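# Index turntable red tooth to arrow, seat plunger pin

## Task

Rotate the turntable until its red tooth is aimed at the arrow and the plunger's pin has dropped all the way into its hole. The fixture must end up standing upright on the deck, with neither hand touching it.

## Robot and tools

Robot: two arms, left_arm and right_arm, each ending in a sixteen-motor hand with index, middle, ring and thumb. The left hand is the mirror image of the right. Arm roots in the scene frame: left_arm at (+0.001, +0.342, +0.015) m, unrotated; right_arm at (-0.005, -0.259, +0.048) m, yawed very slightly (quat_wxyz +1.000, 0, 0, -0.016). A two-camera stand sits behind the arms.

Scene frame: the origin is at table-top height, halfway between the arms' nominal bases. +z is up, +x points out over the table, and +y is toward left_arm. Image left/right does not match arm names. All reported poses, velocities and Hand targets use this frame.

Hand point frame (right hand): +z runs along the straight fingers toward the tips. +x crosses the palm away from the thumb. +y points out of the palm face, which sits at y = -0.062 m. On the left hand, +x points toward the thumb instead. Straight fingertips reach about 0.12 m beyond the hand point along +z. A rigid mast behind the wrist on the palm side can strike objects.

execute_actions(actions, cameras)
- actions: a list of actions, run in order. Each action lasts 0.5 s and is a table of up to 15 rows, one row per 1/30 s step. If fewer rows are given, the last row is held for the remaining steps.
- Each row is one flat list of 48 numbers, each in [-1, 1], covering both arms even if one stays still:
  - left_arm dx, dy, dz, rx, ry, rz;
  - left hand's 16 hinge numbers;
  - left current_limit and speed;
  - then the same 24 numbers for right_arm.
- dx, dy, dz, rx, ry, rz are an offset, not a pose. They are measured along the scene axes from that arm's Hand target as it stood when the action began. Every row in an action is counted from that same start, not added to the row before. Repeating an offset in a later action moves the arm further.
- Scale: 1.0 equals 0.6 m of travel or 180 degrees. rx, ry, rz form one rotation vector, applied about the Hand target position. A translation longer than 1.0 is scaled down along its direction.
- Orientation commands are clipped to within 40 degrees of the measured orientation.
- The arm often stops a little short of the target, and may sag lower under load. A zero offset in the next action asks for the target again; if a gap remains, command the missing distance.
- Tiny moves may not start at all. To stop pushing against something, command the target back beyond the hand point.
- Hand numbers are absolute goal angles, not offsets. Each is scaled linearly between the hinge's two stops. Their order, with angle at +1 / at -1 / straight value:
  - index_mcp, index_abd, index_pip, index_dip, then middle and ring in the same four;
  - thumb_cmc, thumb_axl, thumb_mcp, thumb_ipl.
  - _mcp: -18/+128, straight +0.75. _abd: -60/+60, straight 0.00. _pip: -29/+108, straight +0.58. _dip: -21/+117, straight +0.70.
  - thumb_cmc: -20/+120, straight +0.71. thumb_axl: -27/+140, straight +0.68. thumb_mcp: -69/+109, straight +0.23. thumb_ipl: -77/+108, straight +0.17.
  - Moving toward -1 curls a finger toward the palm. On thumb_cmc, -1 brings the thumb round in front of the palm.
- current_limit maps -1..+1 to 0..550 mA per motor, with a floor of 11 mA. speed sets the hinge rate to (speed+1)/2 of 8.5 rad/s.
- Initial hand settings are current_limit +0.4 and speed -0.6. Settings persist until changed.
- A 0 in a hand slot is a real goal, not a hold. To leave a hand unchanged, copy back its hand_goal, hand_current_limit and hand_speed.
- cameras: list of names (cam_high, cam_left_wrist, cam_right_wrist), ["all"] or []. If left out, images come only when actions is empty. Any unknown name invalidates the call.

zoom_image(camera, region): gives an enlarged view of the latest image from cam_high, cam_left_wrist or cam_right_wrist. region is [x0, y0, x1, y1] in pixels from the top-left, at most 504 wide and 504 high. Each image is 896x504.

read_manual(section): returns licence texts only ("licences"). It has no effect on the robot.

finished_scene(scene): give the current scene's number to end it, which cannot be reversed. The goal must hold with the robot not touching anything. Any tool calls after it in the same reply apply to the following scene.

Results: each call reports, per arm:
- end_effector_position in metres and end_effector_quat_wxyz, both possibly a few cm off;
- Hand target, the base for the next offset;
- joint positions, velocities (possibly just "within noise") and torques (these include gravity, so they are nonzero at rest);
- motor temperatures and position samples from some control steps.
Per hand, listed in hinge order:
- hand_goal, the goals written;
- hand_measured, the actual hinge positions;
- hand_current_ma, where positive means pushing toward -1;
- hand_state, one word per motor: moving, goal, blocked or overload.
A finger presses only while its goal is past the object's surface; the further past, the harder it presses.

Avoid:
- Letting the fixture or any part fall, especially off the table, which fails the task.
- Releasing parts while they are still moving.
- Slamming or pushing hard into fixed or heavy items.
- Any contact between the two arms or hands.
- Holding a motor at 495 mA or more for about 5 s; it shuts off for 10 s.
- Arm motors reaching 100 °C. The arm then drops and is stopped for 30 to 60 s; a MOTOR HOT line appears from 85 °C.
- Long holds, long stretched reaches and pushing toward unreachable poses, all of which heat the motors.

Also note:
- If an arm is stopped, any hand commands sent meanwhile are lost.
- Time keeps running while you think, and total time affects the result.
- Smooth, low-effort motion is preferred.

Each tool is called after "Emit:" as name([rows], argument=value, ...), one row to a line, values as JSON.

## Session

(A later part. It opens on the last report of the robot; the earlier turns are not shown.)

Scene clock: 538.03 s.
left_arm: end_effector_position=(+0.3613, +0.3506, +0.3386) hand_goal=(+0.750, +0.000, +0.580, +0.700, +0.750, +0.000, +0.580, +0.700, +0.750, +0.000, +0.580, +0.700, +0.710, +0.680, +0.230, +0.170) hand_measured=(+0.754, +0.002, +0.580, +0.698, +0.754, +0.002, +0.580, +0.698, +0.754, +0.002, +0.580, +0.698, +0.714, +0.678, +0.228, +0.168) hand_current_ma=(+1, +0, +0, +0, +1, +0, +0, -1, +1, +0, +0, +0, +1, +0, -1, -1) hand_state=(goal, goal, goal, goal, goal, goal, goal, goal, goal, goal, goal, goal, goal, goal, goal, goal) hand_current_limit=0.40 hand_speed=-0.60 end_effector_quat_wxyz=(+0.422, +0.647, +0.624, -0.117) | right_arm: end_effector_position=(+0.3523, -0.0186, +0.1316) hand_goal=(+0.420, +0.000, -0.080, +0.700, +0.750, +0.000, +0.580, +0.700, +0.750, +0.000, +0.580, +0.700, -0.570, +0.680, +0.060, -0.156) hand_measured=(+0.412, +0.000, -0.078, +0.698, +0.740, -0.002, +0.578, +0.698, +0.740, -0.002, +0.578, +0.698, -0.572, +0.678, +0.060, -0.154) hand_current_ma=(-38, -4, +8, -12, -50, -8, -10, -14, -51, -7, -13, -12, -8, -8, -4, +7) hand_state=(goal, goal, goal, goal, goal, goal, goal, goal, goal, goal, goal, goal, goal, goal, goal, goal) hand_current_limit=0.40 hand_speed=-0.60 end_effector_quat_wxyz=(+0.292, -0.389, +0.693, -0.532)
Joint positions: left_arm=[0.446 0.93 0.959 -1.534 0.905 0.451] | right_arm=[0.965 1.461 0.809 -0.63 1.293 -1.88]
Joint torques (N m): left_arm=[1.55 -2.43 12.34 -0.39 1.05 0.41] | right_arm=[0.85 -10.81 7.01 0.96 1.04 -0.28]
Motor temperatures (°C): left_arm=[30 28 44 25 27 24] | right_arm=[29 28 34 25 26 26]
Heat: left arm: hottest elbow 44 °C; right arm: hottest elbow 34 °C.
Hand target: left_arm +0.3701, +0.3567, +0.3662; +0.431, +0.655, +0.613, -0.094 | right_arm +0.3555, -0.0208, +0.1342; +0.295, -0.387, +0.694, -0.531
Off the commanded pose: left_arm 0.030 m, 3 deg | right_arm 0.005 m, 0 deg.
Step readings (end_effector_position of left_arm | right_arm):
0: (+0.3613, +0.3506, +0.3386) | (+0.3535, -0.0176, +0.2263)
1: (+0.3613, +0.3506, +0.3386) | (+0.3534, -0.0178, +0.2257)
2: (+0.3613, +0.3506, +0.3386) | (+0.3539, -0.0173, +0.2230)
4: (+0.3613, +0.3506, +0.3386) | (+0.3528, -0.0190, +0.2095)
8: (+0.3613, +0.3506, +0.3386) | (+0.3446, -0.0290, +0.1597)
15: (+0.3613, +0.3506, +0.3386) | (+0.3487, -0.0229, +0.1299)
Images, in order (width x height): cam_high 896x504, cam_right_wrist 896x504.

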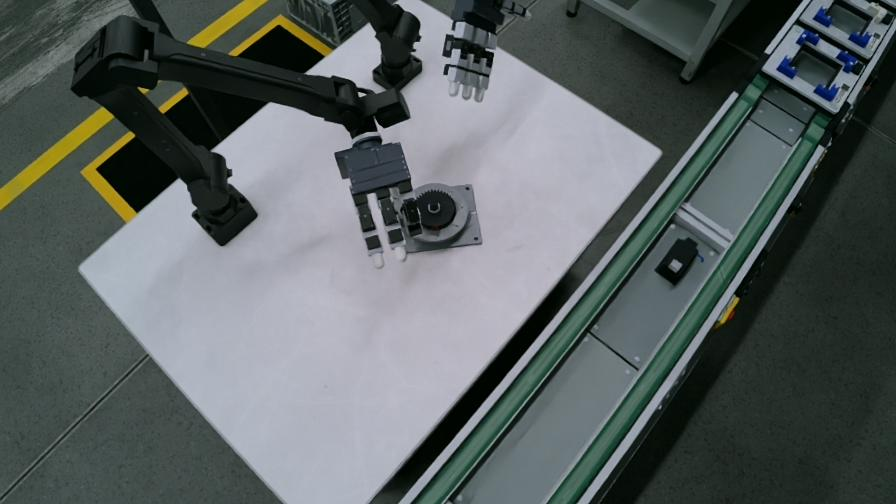

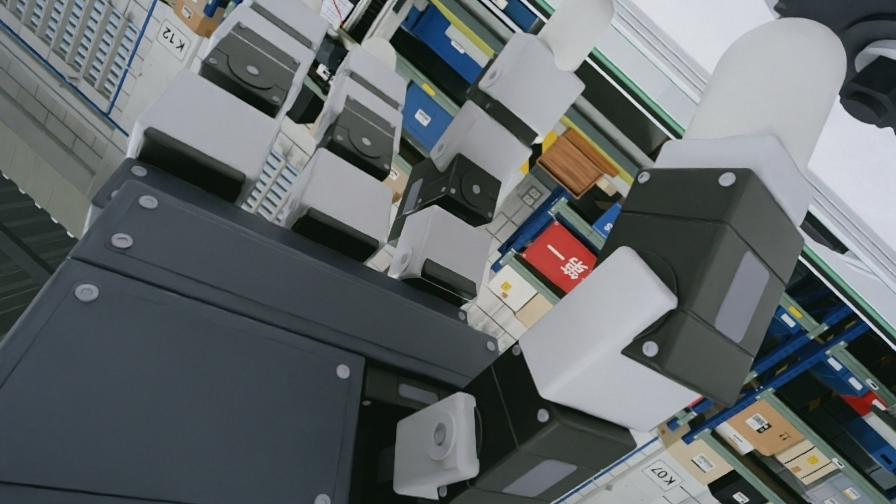

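Emit:
execute_actions([
  [[0,0,0,0,0,0,0.75,0,0.58,0.7,0.75,0,0.58,0.7,0.75,0,0.58,0.7,0.71,0.68,0.23,0.17,0.4,-0.6,0,0,-0.045,0,0,0,0.42,0,-0.08,0.7,0.75,0,0.58,0.7,0.75,0,0.58,0.7,-0.57,0.68,0.06,-0.157,0.4,-0.6]],
], cameras=["cam_high","cam_right_wrist"])

Emit:
zoom_image(camera="cam_right_wrist", region=[560, 0, 896, 300])

Emit:
zoom_image(camera="cam_high", region=[360, 140, 500, 260])

Scene clock: 557.23 s.
left_arm: end_effector_position=(+0.3613, +0.3506, +0.3386) hand_goal=(+0.750, +0.000, +0.580, +0.700, +0.750, +0.000, +0.580, +0.700, +0.750, +0.000, +0.580, +0.700, +0.710, +0.680, +0.230, +0.170) hand_measured=(+0.754, +0.002, +0.580, +0.698, +0.754, +0.002, +0.580, +0.698, +0.754, +0.002, +0.580, +0.698, +0.714, +0.678, +0.228, +0.168) hand_current_ma=(+1, +0, +0, +0, +1, +0, +0, -1, +1, +0, +0, +0, +1, +0, -1, -1) hand_state=(goal, goal, goal, goal, goal, goal, goal, goal, goal, goal, goal, goal, goal, goal, goal, goal) hand_current_limit=0.40 hand_speed=-0.60 end_effector_quat_wxyz=(+0.422, +0.647, +0.624, -0.117) | right_arm: end_effector_position=(+0.3533, -0.0176, +0.1111) hand_goal=(+0.420, +0.000, -0.080, +0.700, +0.750, +0.000, +0.580, +0.700, +0.750, +0.000, +0.580, +0.700, -0.570, +0.680, +0.060, -0.156) hand_measured=(+0.412, +0.000, -0.078, +0.698, +0.740, -0.002, +0.578, +0.698, +0.740, -0.002, +0.578, +0.698, -0.572, +0.678, +0.060, -0.154) hand_current_ma=(-38, -4, +8, -12, -50, -8, -10, -14, -51, -7, -13, -12, -8, -8, -4, +7) hand_state=(goal, goal, goal, goal, goal, goal, goal, goal, goal, goal, goal, goal, goal, goal, goal, goal) hand_current_limit=0.40 hand_speed=-0.60 end_effector_quat_wxyz=(+0.300, -0.385, +0.694, -0.529)
Joint positions: left_arm=[0.446 0.93 0.959 -1.534 0.905 0.451] | right_arm=[0.964 1.496 0.773 -0.526 1.292 -1.896]
Joint torques (N m): left_arm=[1.49 -2.9 12.4 -0.44 1.05 0.4] | right_arm=[0.79 -9.52 6.54 1.1 1.01 -0.29]
Heat: left arm: hottest elbow 44 °C; right arm: hottest elbow 33 °C.
Hand target: left_arm +0.3701, +0.3567, +0.3662; +0.431, +0.655, +0.613, -0.094 | right_arm +0.3555, -0.0208, +0.1072; +0.295, -0.387, +0.694, -0.531
Off the commanded pose: left_arm 0.030 m, 3 deg | right_arm 0.006 m, 1 deg.
Step readings (end_effector_position of left_arm | right_arm):
0: (+0.3613, +0.3506, +0.3386) | (+0.3523, -0.0186, +0.1316)
1: (+0.3613, +0.3506, +0.3386) | (+0.3523, -0.0185, +0.1316)
2: (+0.3613, +0.3506, +0.3386) | (+0.3528, -0.0179, +0.1314)
4: (+0.3613, +0.3506, +0.3386) | (+0.3536, -0.0168, +0.1293)
8: (+0.3613, +0.3506, +0.3386) | (+0.3531, -0.0176, +0.1191)
15: (+0.3613, +0.3506, +0.3386) | (+0.3527, -0.0182, +0.1108)
Images, in order (width x height): cam_high 896x504, cam_right_wrist 896x504.

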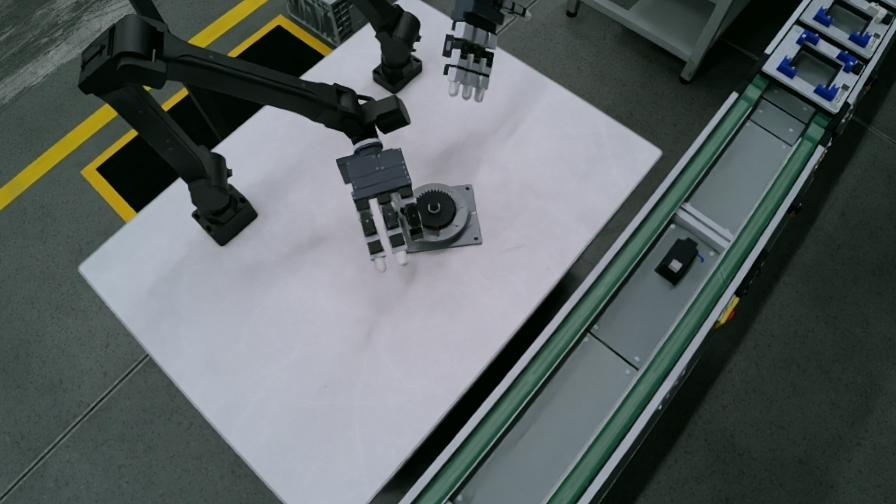

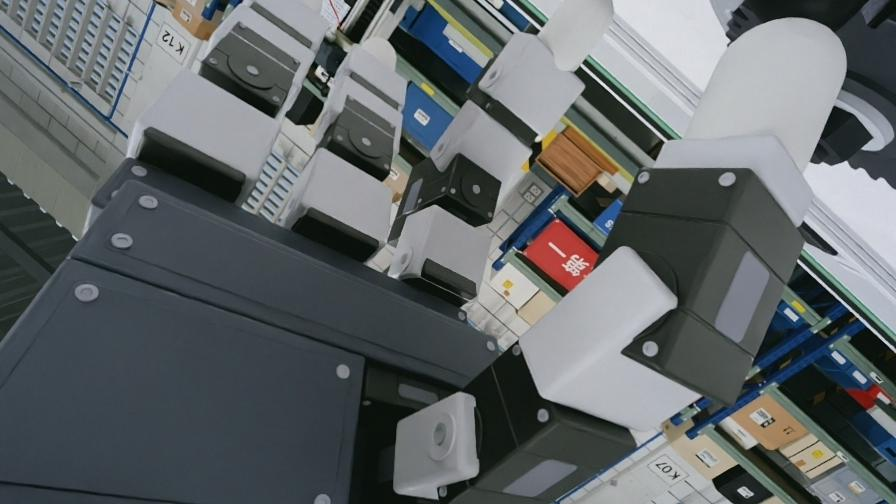

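Scaled by 1.500.

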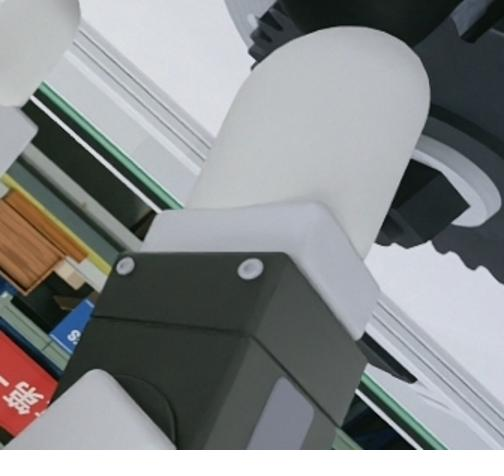

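Scaled by 3.600.

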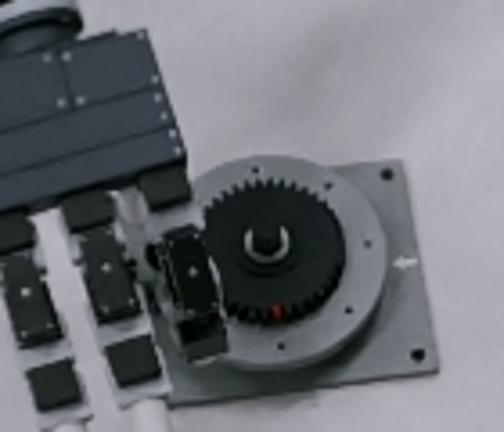

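Emit:
execute_actions([
  [[0,0,0,0,0,0,0.75,0,0.58,0.7,0.75,0,0.58,0.7,0.75,0,0.58,0.7,0.71,0.68,0.23,0.17,0.4,-0.6,0,0,-0.025,0,0,0,0.42,0,-0.08,0.7,0.75,0,0.58,0.7,0.75,0,0.58,0.7,-0.57,0.68,0.06,-0.157,0.4,-0.6]],
], cameras=["cam_high","cam_right_wrist"])

Emit:
zoom_image(camera="cam_right_wrist", region=[560, 0, 896, 300])

Scene clock: 569.97 s.
left_arm: end_effector_position=(+0.3613, +0.3506, +0.3386) hand_goal=(+0.750, +0.000, +0.580, +0.700, +0.750, +0.000, +0.580, +0.700, +0.750, +0.000, +0.580, +0.700, +0.710, +0.680, +0.230, +0.170) hand_measured=(+0.754, +0.002, +0.580, +0.698, +0.754, +0.002, +0.580, +0.698, +0.754, +0.002, +0.580, +0.698, +0.714, +0.678, +0.228, +0.168) hand_current_ma=(+1, +0, +0, +0, +1, +0, +0, -1, +1, +0, +0, +0, +1, +0, -1, -1) hand_state=(goal, goal, goal, goal, goal, goal, goal, goal, goal, goal, goal, goal, goal, goal, goal, goal) hand_current_limit=0.40 hand_speed=-0.60 end_effector_quat_wxyz=(+0.422, +0.647, +0.624, -0.117) | right_arm: end_effector_position=(+0.3535, -0.0174, +0.0966) hand_goal=(+0.420, +0.000, -0.080, +0.700, +0.750, +0.000, +0.580, +0.700, +0.750, +0.000, +0.580, +0.700, -0.570, +0.680, +0.060, -0.156) hand_measured=(+0.412, +0.000, -0.078, +0.698, +0.740, -0.002, +0.578, +0.698, +0.740, -0.002, +0.578, +0.698, -0.572, +0.678, +0.060, -0.154) hand_current_ma=(-38, -4, +8, -12, -50, -8, -10, -14, -51, -7, -13, -12, -8, -8, -4, +7) hand_state=(goal, goal, goal, goal, goal, goal, goal, goal, goal, goal, goal, goal, goal, goal, goal, goal) hand_current_limit=0.40 hand_speed=-0.60 end_effector_quat_wxyz=(+0.300, -0.385, +0.694, -0.529)
Joint positions: left_arm=[0.446 0.93 0.959 -1.534 0.905 0.451] | right_arm=[0.964 1.527 0.757 -0.477 1.292 -1.897]
Joint torques (N m): left_arm=[1.49 -2.67 12.36 -0.5 1.05 0.42] | right_arm=[0.62 -9.35 6.41 0.92 1 -0.26]
Heat: left arm: hottest elbow 45 °C; right arm: hottest elbow 32 °C.
Hand target: left_arm +0.3701, +0.3567, +0.3662; +0.431, +0.655, +0.613, -0.094 | right_arm +0.3555, -0.0208, +0.0922; +0.295, -0.387, +0.694, -0.532
Off the commanded pose: left_arm 0.030 m, 3 deg | right_arm 0.006 m, 1 deg.
Step readings (end_effector_position of left_arm | right_arm):
0: (+0.3613, +0.3506, +0.3386) | (+0.3533, -0.0176, +0.1111)
1: (+0.3613, +0.3506, +0.3386) | (+0.3534, -0.0175, +0.1111)
2: (+0.3613, +0.3506, +0.3386) | (+0.3536, -0.0172, +0.1108)
4: (+0.3613, +0.3506, +0.3386) | (+0.3542, -0.0164, +0.1092)
8: (+0.3613, +0.3506, +0.3386) | (+0.3538, -0.0170, +0.1017)
15: (+0.3613, +0.3506, +0.3386) | (+0.3532, -0.0178, +0.0965)
Images, in order (width x height): cam_high 896x504, cam_right_wrist 896x504.

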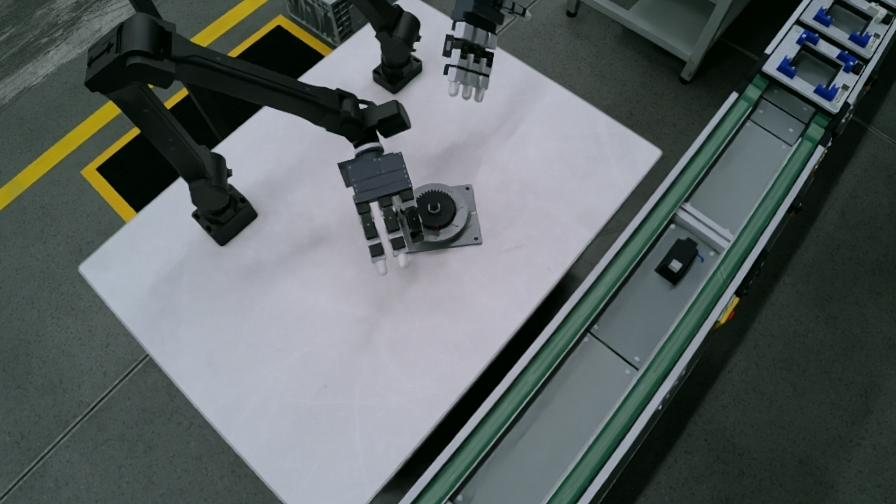

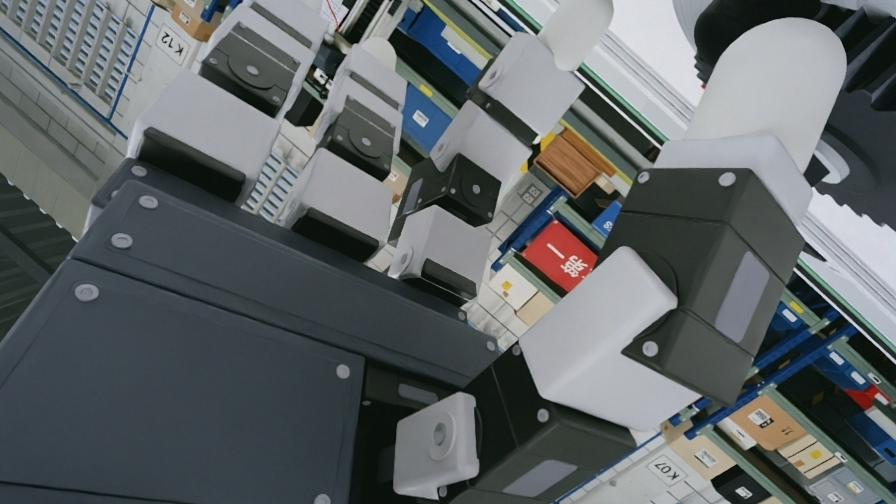

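Scaled by 1.500.

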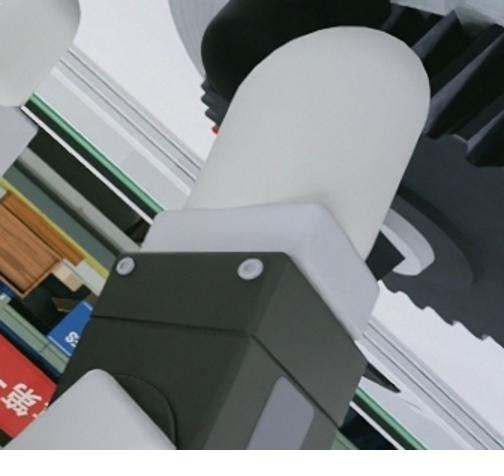

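Emit:
execute_actions([
  [[0,0,0,0,0,0,0.75,0,0.58,0.7,0.75,0,0.58,0.7,0.75,0,0.58,0.7,0.71,0.68,0.23,0.17,0.4,-0.6,-0.006,-0.007,-0.011,0,0,0,0.42,0,-0.08,0.7,0.75,0,0.58,0.7,0.75,0,0.58,0.7,-0.51,0.68,0.06,-0.157,0.4,-0.6]],
], cameras=["cam_high","cam_right_wrist"])

Emit:
zoom_image(camera="cam_right_wrist", region=[560, 0, 896, 300])

Scene clock: 594.63 s.
left_arm: end_effector_position=(+0.3613, +0.3506, +0.3386) hand_goal=(+0.750, +0.000, +0.580, +0.700, +0.750, +0.000, +0.580, +0.700, +0.750, +0.000, +0.580, +0.700, +0.710, +0.680, +0.230, +0.170) hand_measured=(+0.754, +0.002, +0.580, +0.698, +0.754, +0.002, +0.580, +0.698, +0.754, +0.002, +0.580, +0.698, +0.714, +0.678, +0.228, +0.168) hand_current_ma=(+1, +0, +0, +0, +1, +0, +0, -1, +1, +0, +0, +0, +1, +0, -1, -1) hand_state=(goal, goal, goal, goal, goal, goal, goal, goal, goal, goal, goal, goal, goal, goal, goal, goal) hand_current_limit=0.40 hand_speed=-0.60 end_effector_quat_wxyz=(+0.422, +0.647, +0.624, -0.117) | right_arm: end_effector_position=(+0.3504, -0.0215, +0.0913) hand_goal=(+0.420, +0.000, -0.080, +0.700, +0.750, +0.000, +0.580, +0.700, +0.750, +0.000, +0.580, +0.700, -0.510, +0.680, +0.060, -0.156) hand_measured=(+0.412, +0.000, -0.078, +0.698, +0.740, -0.002, +0.578, +0.698, +0.740, -0.002, +0.578, +0.698, -0.514, +0.678, +0.060, -0.154) hand_current_ma=(-38, -4, +8, -12, -50, -8, -10, -14, -51, -7, -13, -12, -20, -8, -4, +7) hand_state=(goal, goal, goal, goal, goal, goal, goal, goal, goal, goal, goal, goal, goal, goal, goal, goal) hand_current_limit=0.40 hand_speed=-0.60 end_effector_quat_wxyz=(+0.301, -0.385, +0.694, -0.529)
Joint positions: left_arm=[0.446 0.93 0.959 -1.534 0.905 0.451] | right_arm=[0.964 1.527 0.738 -0.455 1.292 -1.898]
Joint torques (N m): left_arm=[1.55 -2.26 12.37 -0.46 1.05 0.41] | right_arm=[1.32 -8.94 6.12 0.95 0.99 -0.21]
Heat: left arm: hottest elbow 45 °C; right arm: hottest elbow 31 °C.
Hand target: left_arm +0.3701, +0.3567, +0.3662; +0.431, +0.655, +0.613, -0.094 | right_arm +0.3519, -0.0250, +0.0856; +0.295, -0.387, +0.694, -0.532
Off the commanded pose: left_arm 0.030 m, 3 deg | right_arm 0.007 m, 1 deg.
Step readings (end_effector_position of left_arm | right_arm):
0: (+0.3613, +0.3506, +0.3386) | (+0.3534, -0.0175, +0.0966)
1: (+0.3613, +0.3506, +0.3386) | (+0.3535, -0.0174, +0.0966)
2: (+0.3613, +0.3506, +0.3386) | (+0.3534, -0.0175, +0.0964)
4: (+0.3613, +0.3506, +0.3386) | (+0.3529, -0.0181, +0.0953)
8: (+0.3613, +0.3506, +0.3386) | (+0.3505, -0.0214, +0.0919)
15: (+0.3613, +0.3506, +0.3386) | (+0.3503, -0.0216, +0.0913)
Images, in order (width x height): cam_high 896x504, cam_right_wrist 896x504.

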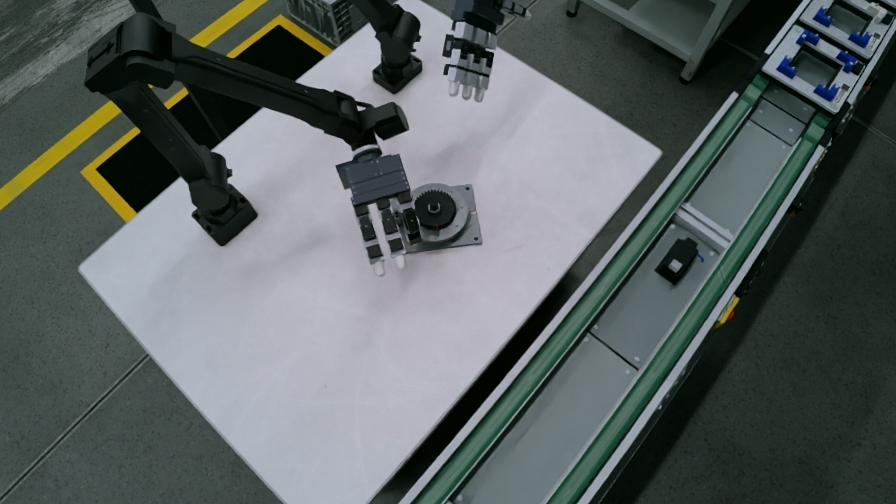

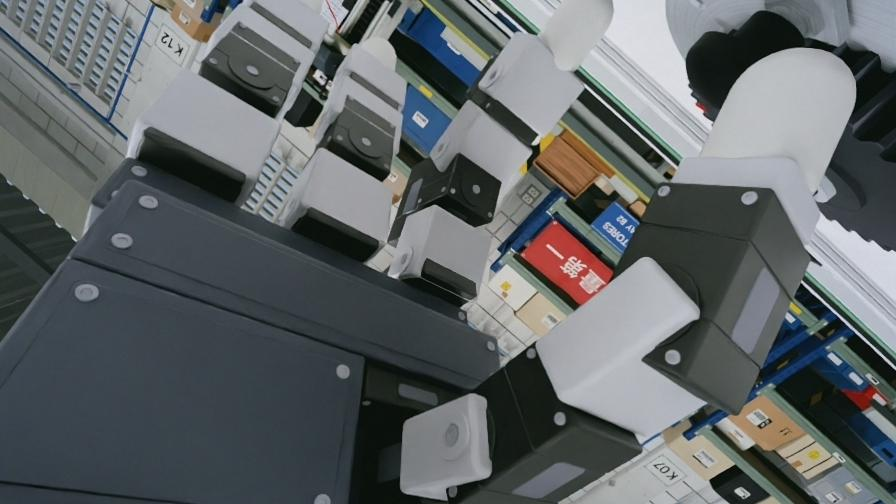

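Scaled by 1.500.

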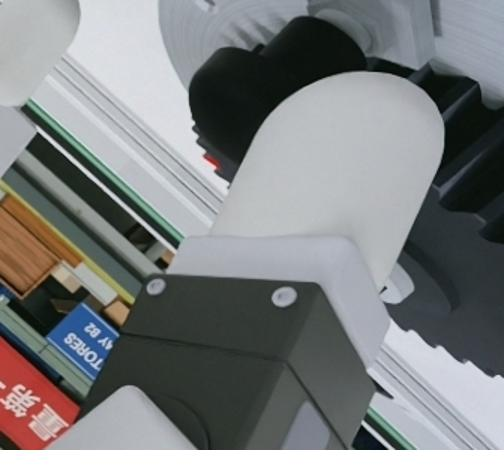

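Emit:
execute_actions([
  [[0,0,0,0,0,0,0.75,0,0.58,0.7,0.75,0,0.58,0.7,0.75,0,0.58,0.7,0.71,0.68,0.23,0.17,0.4,-0.6,0,0,0,0,0,0,0.164,0,-0.27,0.7,0.75,0,0.58,0.7,0.75,0,0.58,0.7,-0.51,0.68,0.0,-0.19,0.2,-0.8]],
  [[0,0,0,0,0,0,0.75,0,0.58,0.7,0.75,0,0.58,0.7,0.75,0,0.58,0.7,0.71,0.68,0.23,0.17,0.4,-0.6,0,0,0,0,0,0,0.164,0,-0.27,0.7,0.75,0,0.58,0.7,0.75,0,0.58,0.7,-0.51,0.68,0.0,-0.19,0.2,-0.8]],
], cameras=["cam_high","cam_right_wrist"])

Emit:
zoom_image(camera="cam_right_wrist", region=[560, 0, 896, 300])

Emit:
zoom_image(camera="cam_high", region=[360, 140, 500, 260])

Scene clock: 619.77 s.
left_arm: end_effector_position=(+0.3613, +0.3506, +0.3386) hand_goal=(+0.750, +0.000, +0.580, +0.700, +0.750, +0.000, +0.580, +0.700, +0.750, +0.000, +0.580, +0.700, +0.710, +0.680, +0.230, +0.170) hand_measured=(+0.754, +0.002, +0.580, +0.698, +0.754, +0.002, +0.580, +0.698, +0.754, +0.002, +0.580, +0.698, +0.714, +0.678, +0.228, +0.168) hand_current_ma=(+1, +0, +0, +0, +1, +0, +0, -1, +1, +0, +0, +0, +1, +0, -1, -1) hand_state=(goal, goal, goal, goal, goal, goal, goal, goal, goal, goal, goal, goal, goal, goal, goal, goal) hand_current_limit=0.40 hand_speed=-0.60 end_effector_quat_wxyz=(+0.422, +0.647, +0.624, -0.117) | right_arm: end_effector_position=(+0.3500, -0.0210, +0.0906) hand_goal=(+0.164, +0.000, -0.270, +0.700, +0.750, +0.000, +0.580, +0.700, +0.750, +0.000, +0.580, +0.700, -0.510, +0.680, +0.000, -0.190) hand_measured=(+0.162, +0.000, -0.266, +0.698, +0.740, -0.002, +0.578, +0.698, +0.740, -0.002, +0.578, +0.698, -0.514, +0.678, +0.046, -0.172) hand_current_ma=(-8, -4, +22, -12, -50, -8, -10, -14, -51, -7, -13, -12, -22, -8, +301, +113) hand_state=(goal, goal, goal, goal, goal, goal, goal, goal, goal, goal, goal, goal, goal, goal, blocked, goal) hand_current_limit=0.20 hand_speed=-0.80 end_effector_quat_wxyz=(+0.300, -0.386, +0.695, -0.527)
Joint positions: left_arm=[0.446 0.93 0.959 -1.534 0.905 0.451] | right_arm=[0.964 1.527 0.738 -0.455 1.287 -1.899]
Joint torques (N m): left_arm=[1.61 -2.67 12.37 -0.43 1.06 0.42] | right_arm=[0.97 -9.11 6.09 1.06 1.17 -0.18]
Heat: left arm: hottest elbow 45 °C; right arm: hottest elbow 32 °C.
Hand target: left_arm +0.3701, +0.3567, +0.3662; +0.431, +0.655, +0.613, -0.094 | right_arm +0.3519, -0.0250, +0.0856; +0.295, -0.387, +0.694, -0.532
Off the commanded pose: left_arm 0.030 m, 3 deg | right_arm 0.007 m, 1 deg.
Step readings (end_effector_position of left_arm | right_arm):
0: (+0.3613, +0.3506, +0.3386) | (+0.3504, -0.0215, +0.0913)
1: (+0.3613, +0.3506, +0.3386) | (+0.3504, -0.0215, +0.0913)
2: (+0.3613, +0.3506, +0.3386) | (+0.3504, -0.0215, +0.0913)
4: (+0.3613, +0.3506, +0.3386) | (+0.3501, -0.0211, +0.0907)
8: (+0.3613, +0.3506, +0.3386) | (+0.3500, -0.0210, +0.0906)
15: (+0.3613, +0.3506, +0.3386) | (+0.3500, -0.0210, +0.0906)
16: (+0.3613, +0.3506, +0.3386) | (+0.3500, -0.0210, +0.0906)
17: (+0.3613, +0.3506, +0.3386) | (+0.3500, -0.0210, +0.0906)
19: (+0.3613, +0.3506, +0.3386) | (+0.3500, -0.0210, +0.0906)
23: (+0.3613, +0.3506, +0.3386) | (+0.3500, -0.0210, +0.0906)
30: (+0.3613, +0.3506, +0.3386) | (+0.3500, -0.0210, +0.0906)
Images, in order (width x height): cam_high 896x504, cam_right_wrist 896x504.

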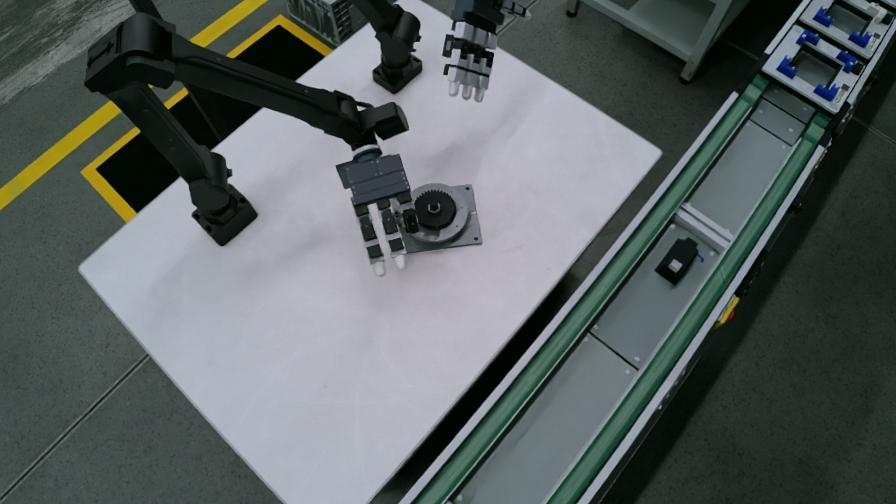

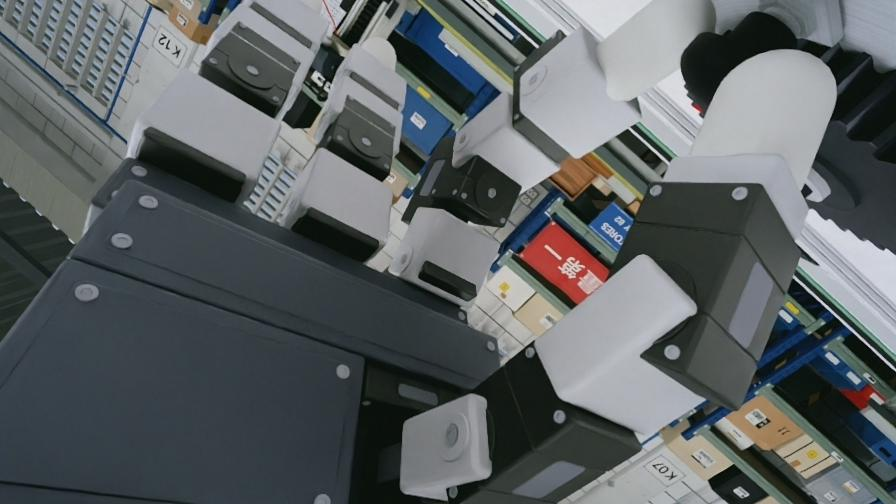

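Scaled by 1.500.

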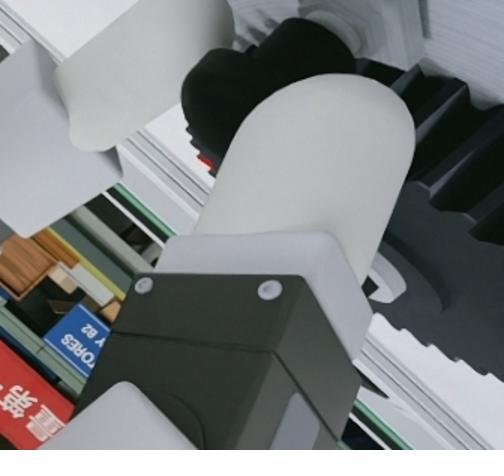

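Scaled by 3.600.

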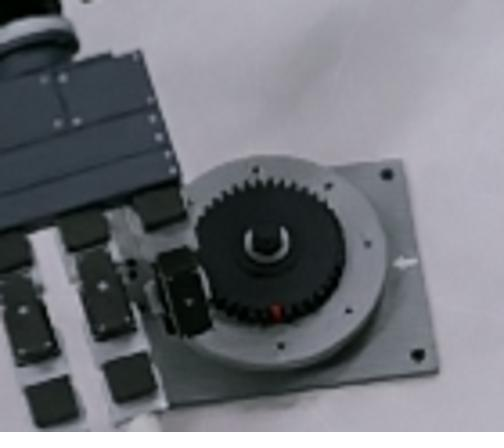

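Emit:
execute_actions([
  [[0,0,0,0,0,0,0.75,0,0.58,0.7,0.75,0,0.58,0.7,0.75,0,0.58,0.7,0.71,0.68,0.23,0.17,0.4,-0.6,0,0,0,0,0,0,0.0,0,-0.3,0.7,0.75,0,0.58,0.7,0.75,0,0.58,0.7,-0.51,0.68,-0.1,-0.22,0.3,-0.8]],
  [[0,0,0,0,0,0,0.75,0,0.58,0.7,0.75,0,0.58,0.7,0.75,0,0.58,0.7,0.71,0.68,0.23,0.17,0.4,-0.6,0,0,0,0,0,0,0.0,0,-0.3,0.7,0.75,0,0.58,0.7,0.75,0,0.58,0.7,-0.51,0.68,-0.1,-0.22,0.3,-0.8]],
], cameras=["cam_high","cam_right_wrist"])

Emit:
zoom_image(camera="cam_right_wrist", region=[560, 0, 896, 300])

Scene clock: 628.83 s.
left_arm: end_effector_position=(+0.3613, +0.3506, +0.3386) hand_goal=(+0.750, +0.000, +0.580, +0.700, +0.750, +0.000, +0.580, +0.700, +0.750, +0.000, +0.580, +0.700, +0.710, +0.680, +0.230, +0.170) hand_measured=(+0.754, +0.002, +0.580, +0.698, +0.754, +0.002, +0.580, +0.698, +0.754, +0.002, +0.580, +0.698, +0.714, +0.678, +0.228, +0.168) hand_current_ma=(+1, +0, +0, +0, +1, +0, +0, -1, +1, +0, +0, +0, +1, +0, -1, -1) hand_state=(goal, goal, goal, goal, goal, goal, goal, goal, goal, goal, goal, goal, goal, goal, goal, goal) hand_current_limit=0.40 hand_speed=-0.60 end_effector_quat_wxyz=(+0.422, +0.647, +0.624, -0.117) | right_arm: end_effector_position=(+0.3498, -0.0209, +0.0904) hand_goal=(+0.000, +0.000, -0.300, +0.700, +0.750, +0.000, +0.580, +0.700, +0.750, +0.000, +0.580, +0.700, -0.510, +0.680, -0.100, -0.220) hand_measured=(+0.138, +0.000, -0.280, +0.708, +0.740, -0.002, +0.578, +0.698, +0.740, -0.002, +0.578, +0.698, -0.514, +0.678, +0.046, -0.184) hand_current_ma=(+358, -4, +101, +40, -50, -8, -10, -14, -51, -7, -13, -12, -22, -8, +358, +234) hand_state=(blocked, goal, blocked, goal, goal, goal, goal, goal, goal, goal, goal, goal, goal, goal, blocked, blocked) hand_current_limit=0.30 hand_speed=-0.80 end_effector_quat_wxyz=(+0.300, -0.387, +0.695, -0.526)
Joint positions: left_arm=[0.446 0.93 0.959 -1.534 0.905 0.451] | right_arm=[0.964 1.527 0.738 -0.455 1.286 -1.899]
Joint torques (N m): left_arm=[1.67 -2.61 12.33 -0.43 1.05 0.4] | right_arm=[0.5 -9.88 6.31 1.06 1.24 -0.2]
Heat: left arm: hottest elbow 46 °C; right arm: hottest elbow 32 °C.
Hand target: left_arm +0.3701, +0.3567, +0.3662; +0.431, +0.655, +0.613, -0.094 | right_arm +0.3519, -0.0250, +0.0857; +0.295, -0.387, +0.694, -0.532
Off the commanded pose: left_arm 0.030 m, 3 deg | right_arm 0.007 m, 1 deg.
Step readings (end_effector_position of left_arm | right_arm):
0: (+0.3613, +0.3506, +0.3386) | (+0.3500, -0.0210, +0.0906)
1: (+0.3613, +0.3506, +0.3386) | (+0.3500, -0.0210, +0.0906)
2: (+0.3613, +0.3506, +0.3386) | (+0.3499, -0.0209, +0.0905)
4: (+0.3613, +0.3506, +0.3386) | (+0.3498, -0.0208, +0.0904)
8: (+0.3613, +0.3506, +0.3386) | (+0.3498, -0.0209, +0.0904)
15: (+0.3613, +0.3506, +0.3386) | (+0.3498, -0.0209, +0.0904)
16: (+0.3613, +0.3506, +0.3386) | (+0.3498, -0.0209, +0.0904)
17: (+0.3613, +0.3506, +0.3386) | (+0.3498, -0.0209, +0.0904)
19: (+0.3613, +0.3506, +0.3386) | (+0.3498, -0.0209, +0.0904)
23: (+0.3613, +0.3506, +0.3386) | (+0.3498, -0.0209, +0.0904)
30: (+0.3613, +0.3506, +0.3386) | (+0.3498, -0.0209, +0.0904)
Images, in order (width x height): cam_high 896x504, cam_right_wrist 896x504.

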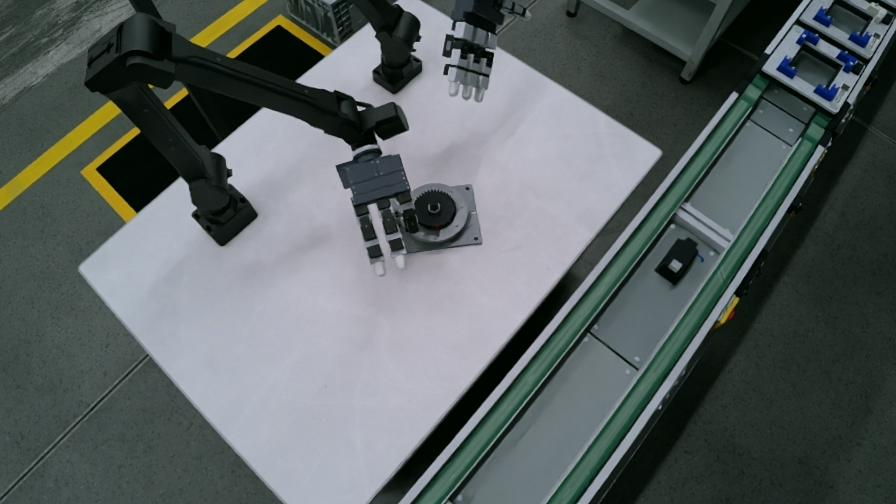

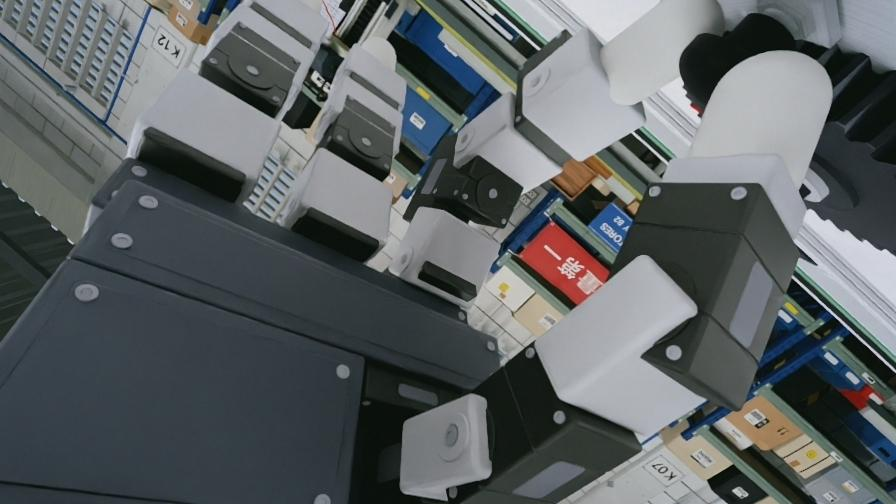

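Scaled by 1.500.

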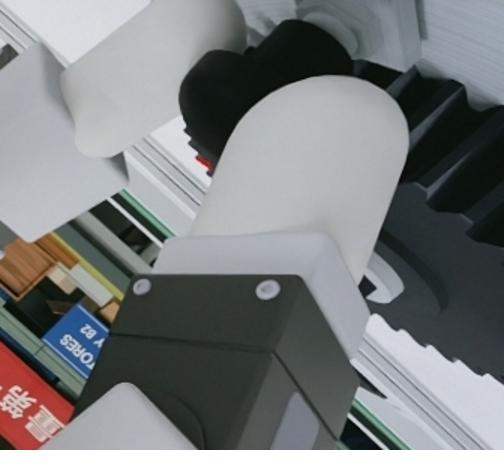

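Emit:
execute_actions([
  [[0,0,0,0,0,0,0.75,0,0.58,0.7,0.75,0,0.58,0.7,0.75,0,0.58,0.7,0.71,0.68,0.23,0.17,0.4,-0.6,0,0,0.025,0,0,0,-0.1,0,-0.35,0.6,0.75,0,0.58,0.7,0.75,0,0.58,0.7,-0.51,0.68,-0.2,-0.3,0.5,-0.8]],
], cameras=["cam_high","cam_right_wrist"])

Emit:
zoom_image(camera="cam_right_wrist", region=[560, 0, 896, 300])

Scene clock: 636.93 s.
left_arm: end_effector_position=(+0.3613, +0.3506, +0.3386) hand_goal=(+0.750, +0.000, +0.580, +0.700, +0.750, +0.000, +0.580, +0.700, +0.750, +0.000, +0.580, +0.700, +0.710, +0.680, +0.230, +0.170) hand_measured=(+0.754, +0.002, +0.580, +0.698, +0.754, +0.002, +0.580, +0.698, +0.754, +0.002, +0.580, +0.698, +0.714, +0.678, +0.228, +0.168) hand_current_ma=(+1, +0, +0, +0, +1, +0, +0, -1, +1, +0, +0, +0, +1, +0, -1, -1) hand_state=(goal, goal, goal, goal, goal, goal, goal, goal, goal, goal, goal, goal, goal, goal, goal, goal) hand_current_limit=0.40 hand_speed=-0.60 end_effector_quat_wxyz=(+0.422, +0.647, +0.624, -0.117) | right_arm: end_effector_position=(+0.3492, -0.0293, +0.0916) hand_goal=(-0.100, +0.000, -0.350, +0.600, +0.750, +0.000, +0.580, +0.700, +0.750, +0.000, +0.580, +0.700, -0.510, +0.680, -0.200, -0.300) hand_measured=(+0.090, -0.006, -0.288, +0.630, +0.740, -0.002, +0.578, +0.698, +0.740, -0.002, +0.578, +0.698, -0.516, +0.678, -0.074, -0.292) hand_current_ma=(+413, -23, +308, +151, -50, -8, -10, -14, -51, -7, -13, -12, -26, -16, +412, +49) hand_state=(blocked, goal, blocked, blocked, goal, goal, goal, goal, goal, goal, goal, goal, goal, goal, moving, goal) hand_current_limit=0.50 hand_speed=-0.80 end_effector_quat_wxyz=(+0.287, -0.391, +0.691, -0.536)
Joint positions: left_arm=[0.446 0.93 0.959 -1.534 0.905 0.451] | right_arm=[0.955 1.523 0.738 -0.48 1.294 -1.911]
Joint torques (N m): left_arm=[1.55 -2.73 12.38 -0.44 1.04 0.4] | right_arm=[1.32 -11.75 7.41 0.38 0.93 -0.11]
Heat: left arm: hottest elbow 46 °C; right arm: hottest elbow 32 °C.
Hand target: left_arm +0.3701, +0.3567, +0.3662; +0.431, +0.655, +0.613, -0.094 | right_arm +0.3519, -0.0250, +0.1005; +0.294, -0.387, +0.694, -0.531
Off the commanded pose: left_arm 0.030 m, 3 deg | right_arm 0.010 m, 1 deg.
Step readings (end_effector_position of left_arm | right_arm):
0: (+0.3613, +0.3506, +0.3386) | (+0.3498, -0.0209, +0.0904)
1: (+0.3613, +0.3506, +0.3386) | (+0.3498, -0.0209, +0.0904)
2: (+0.3613, +0.3506, +0.3386) | (+0.3498, -0.0209, +0.0904)
4: (+0.3613, +0.3506, +0.3386) | (+0.3495, -0.0212, +0.0902)
8: (+0.3613, +0.3506, +0.3386) | (+0.3476, -0.0244, +0.0899)
15: (+0.3613, +0.3506, +0.3386) | (+0.3487, -0.0287, +0.0913)
Images, in order (width x height): cam_high 896x504, cam_right_wrist 896x504.

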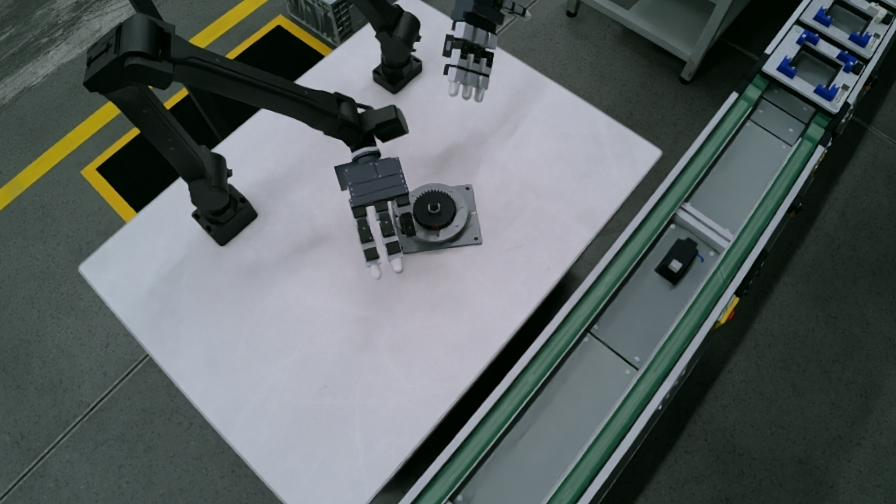

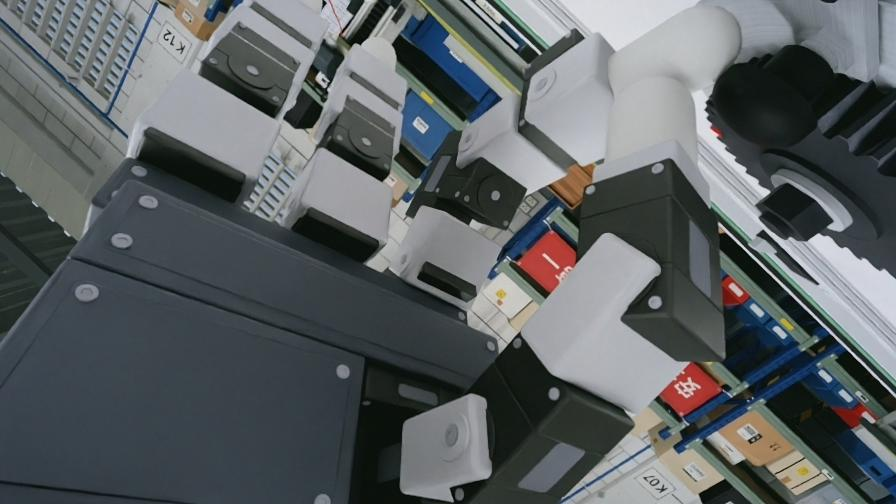

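Scaled by 1.500.

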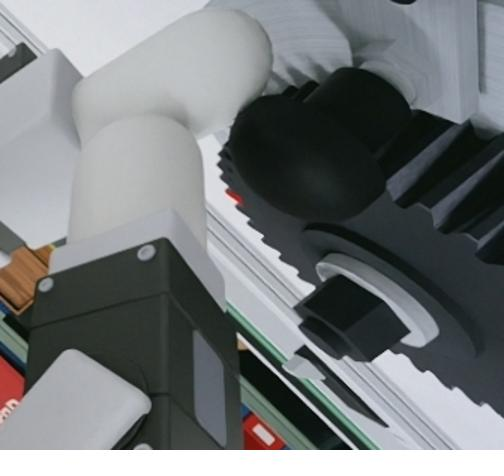

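Emit:
execute_actions([
  [[0,0,0,0,0,0,0.75,0,0.58,0.7,0.75,0,0.58,0.7,0.75,0,0.58,0.7,0.71,0.68,0.23,0.17,0.4,-0.6,0,0,0.05,0,0,0,0.411,0,-0.445,0.696,0.75,0,0.58,0.7,0.75,0,0.58,0.7,-0.51,0.68,0.169,-0.049,0.4,-0.4]],
  [[0,0,0,0,0,0,0.75,0,0.58,0.7,0.75,0,0.58,0.7,0.75,0,0.58,0.7,0.71,0.68,0.23,0.17,0.4,-0.6,0.0115,0.017,0,0,0,0,0.411,0,-0.445,0.696,0.75,0,0.58,0.7,0.75,0,0.58,0.7,-0.51,0.68,0.169,-0.049,0.4,-0.4]],
  [[0,0,0,0,0,0,0.75,0,0.58,0.7,0.75,0,0.58,0.7,0.75,0,0.58,0.7,0.71,0.68,0.23,0.17,0.4,-0.6,0,0,-0.07,0,0,0,0.411,0,-0.445,0.696,0.75,0,0.58,0.7,0.75,0,0.58,0.7,-0.51,0.68,0.169,-0.049,0.4,-0.4]],
], cameras=["cam_high","cam_right_wrist"])

Emit:
zoom_image(camera="cam_right_wrist", region=[560, 0, 896, 300])

Scene clock: 707.40 s.
left_arm: end_effector_position=(+0.3613, +0.3506, +0.3386) hand_goal=(+0.750, +0.000, +0.580, +0.700, +0.750, +0.000, +0.580, +0.700, +0.750, +0.000, +0.580, +0.700, +0.710, +0.680, +0.230, +0.170) hand_measured=(+0.754, +0.002, +0.580, +0.698, +0.754, +0.002, +0.580, +0.698, +0.754, +0.002, +0.580, +0.698, +0.714, +0.678, +0.228, +0.168) hand_current_ma=(+1, +0, +0, +0, +1, +0, +0, -1, +1, +0, +0, +0, +1, +0, -1, -1) hand_state=(goal, goal, goal, goal, goal, goal, goal, goal, goal, goal, goal, goal, goal, goal, goal, goal) hand_current_limit=0.40 hand_speed=-0.60 end_effector_quat_wxyz=(+0.422, +0.647, +0.624, -0.117) | right_arm: end_effector_position=(+0.3572, -0.0183, +0.0890) hand_goal=(+0.412, +0.000, -0.444, +0.696, +0.750, +0.000, +0.580, +0.700, +0.750, +0.000, +0.580, +0.700, -0.510, +0.680, +0.170, -0.048) hand_measured=(+0.398, -0.004, -0.440, +0.694, +0.740, -0.002, +0.578, +0.698, +0.740, -0.002, +0.578, +0.698, -0.514, +0.678, +0.168, -0.050) hand_current_ma=(-68, -14, +21, -10, -50, -8, -10, -14, -51, -7, -13, -12, -17, -15, -19, -11) hand_state=(goal, goal, goal, goal, goal, goal, goal, goal, goal, goal, goal, goal, goal, goal, goal, goal) hand_current_limit=0.40 hand_speed=-0.40 end_effector_quat_wxyz=(+0.289, -0.390, +0.692, -0.534)
Joint positions: left_arm=[0.446 0.93 0.959 -1.534 0.905 0.451] | right_arm=[0.955 1.558 0.771 -0.478 1.292 -1.906]
Joint torques (N m): left_arm=[1.55 -2.55 12.34 -0.44 1.04 0.42] | right_arm=[1.9 -10.81 6.43 1.1 1.03 -0.04]
Heat: left arm: hottest elbow 47 °C; right arm: hottest elbow 32 °C.
Hand target: left_arm +0.3701, +0.3567, +0.3662; +0.431, +0.655, +0.613, -0.094 | right_arm +0.3588, -0.0148, +0.0886; +0.295, -0.387, +0.694, -0.531
Off the commanded pose: left_arm 0.030 m, 3 deg | right_arm 0.004 m, 1 deg.
Step readings (end_effector_position of left_arm | right_arm):
0: (+0.3613, +0.3506, +0.3386) | (+0.3492, -0.0293, +0.0916)
1: (+0.3613, +0.3506, +0.3386) | (+0.3492, -0.0294, +0.0918)
2: (+0.3613, +0.3506, +0.3386) | (+0.3485, -0.0298, +0.0921)
4: (+0.3613, +0.3506, +0.3386) | (+0.3466, -0.0319, +0.0963)
8: (+0.3613, +0.3506, +0.3386) | (+0.3449, -0.0343, +0.1104)
15: (+0.3613, +0.3506, +0.3386) | (+0.3426, -0.0374, +0.1160)
16: (+0.3613, +0.3506, +0.3386) | (+0.3424, -0.0376, +0.1159)
17: (+0.3613, +0.3506, +0.3386) | (+0.3425, -0.0375, +0.1162)
19: (+0.3613, +0.3506, +0.3386) | (+0.3435, -0.0361, +0.1177)
23: (+0.3613, +0.3506, +0.3386) | (+0.3480, -0.0302, +0.1218)
30: (+0.3613, +0.3506, +0.3386) | (+0.3495, -0.0283, +0.1220)
31: (+0.3613, +0.3506, +0.3386) | (+0.3494, -0.0284, +0.1216)
32: (+0.3613, +0.3506, +0.3386) | (+0.3497, -0.0281, +0.1206)
34: (+0.3613, +0.3506, +0.3386) | (+0.3518, -0.0257, +0.1149)
38: (+0.3613, +0.3506, +0.3386) | (+0.3542, -0.0224, +0.0967)
45: (+0.3613, +0.3506, +0.3386) | (+0.3564, -0.0193, +0.0886)
Images, in order (width x height): cam_high 896x504, cam_right_wrist 896x504.

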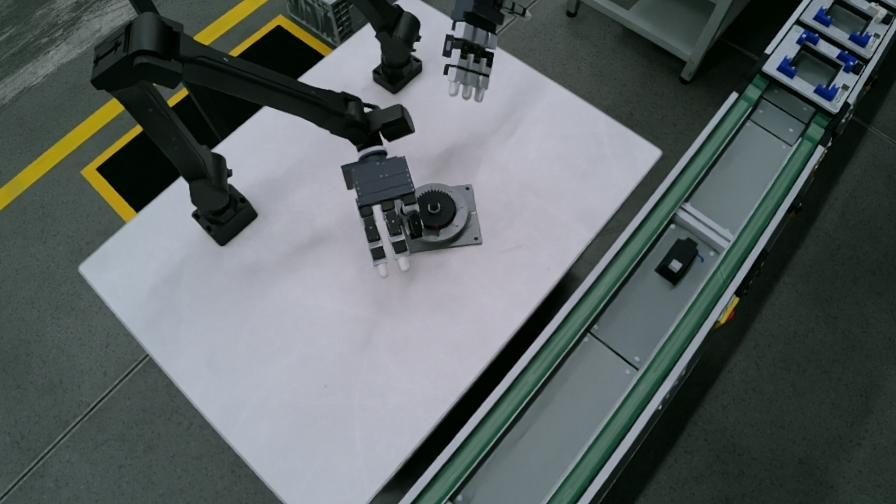

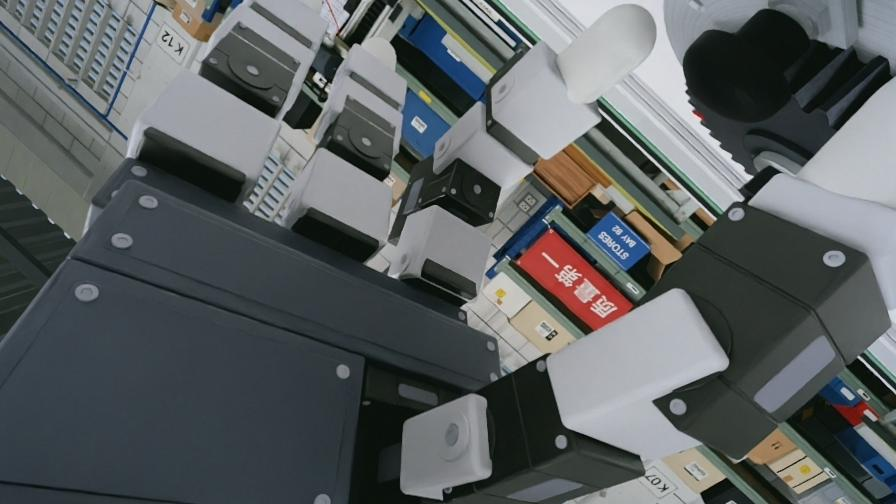

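Scaled by 1.500.

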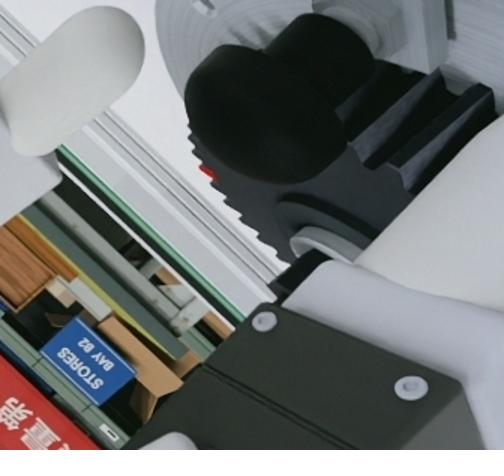

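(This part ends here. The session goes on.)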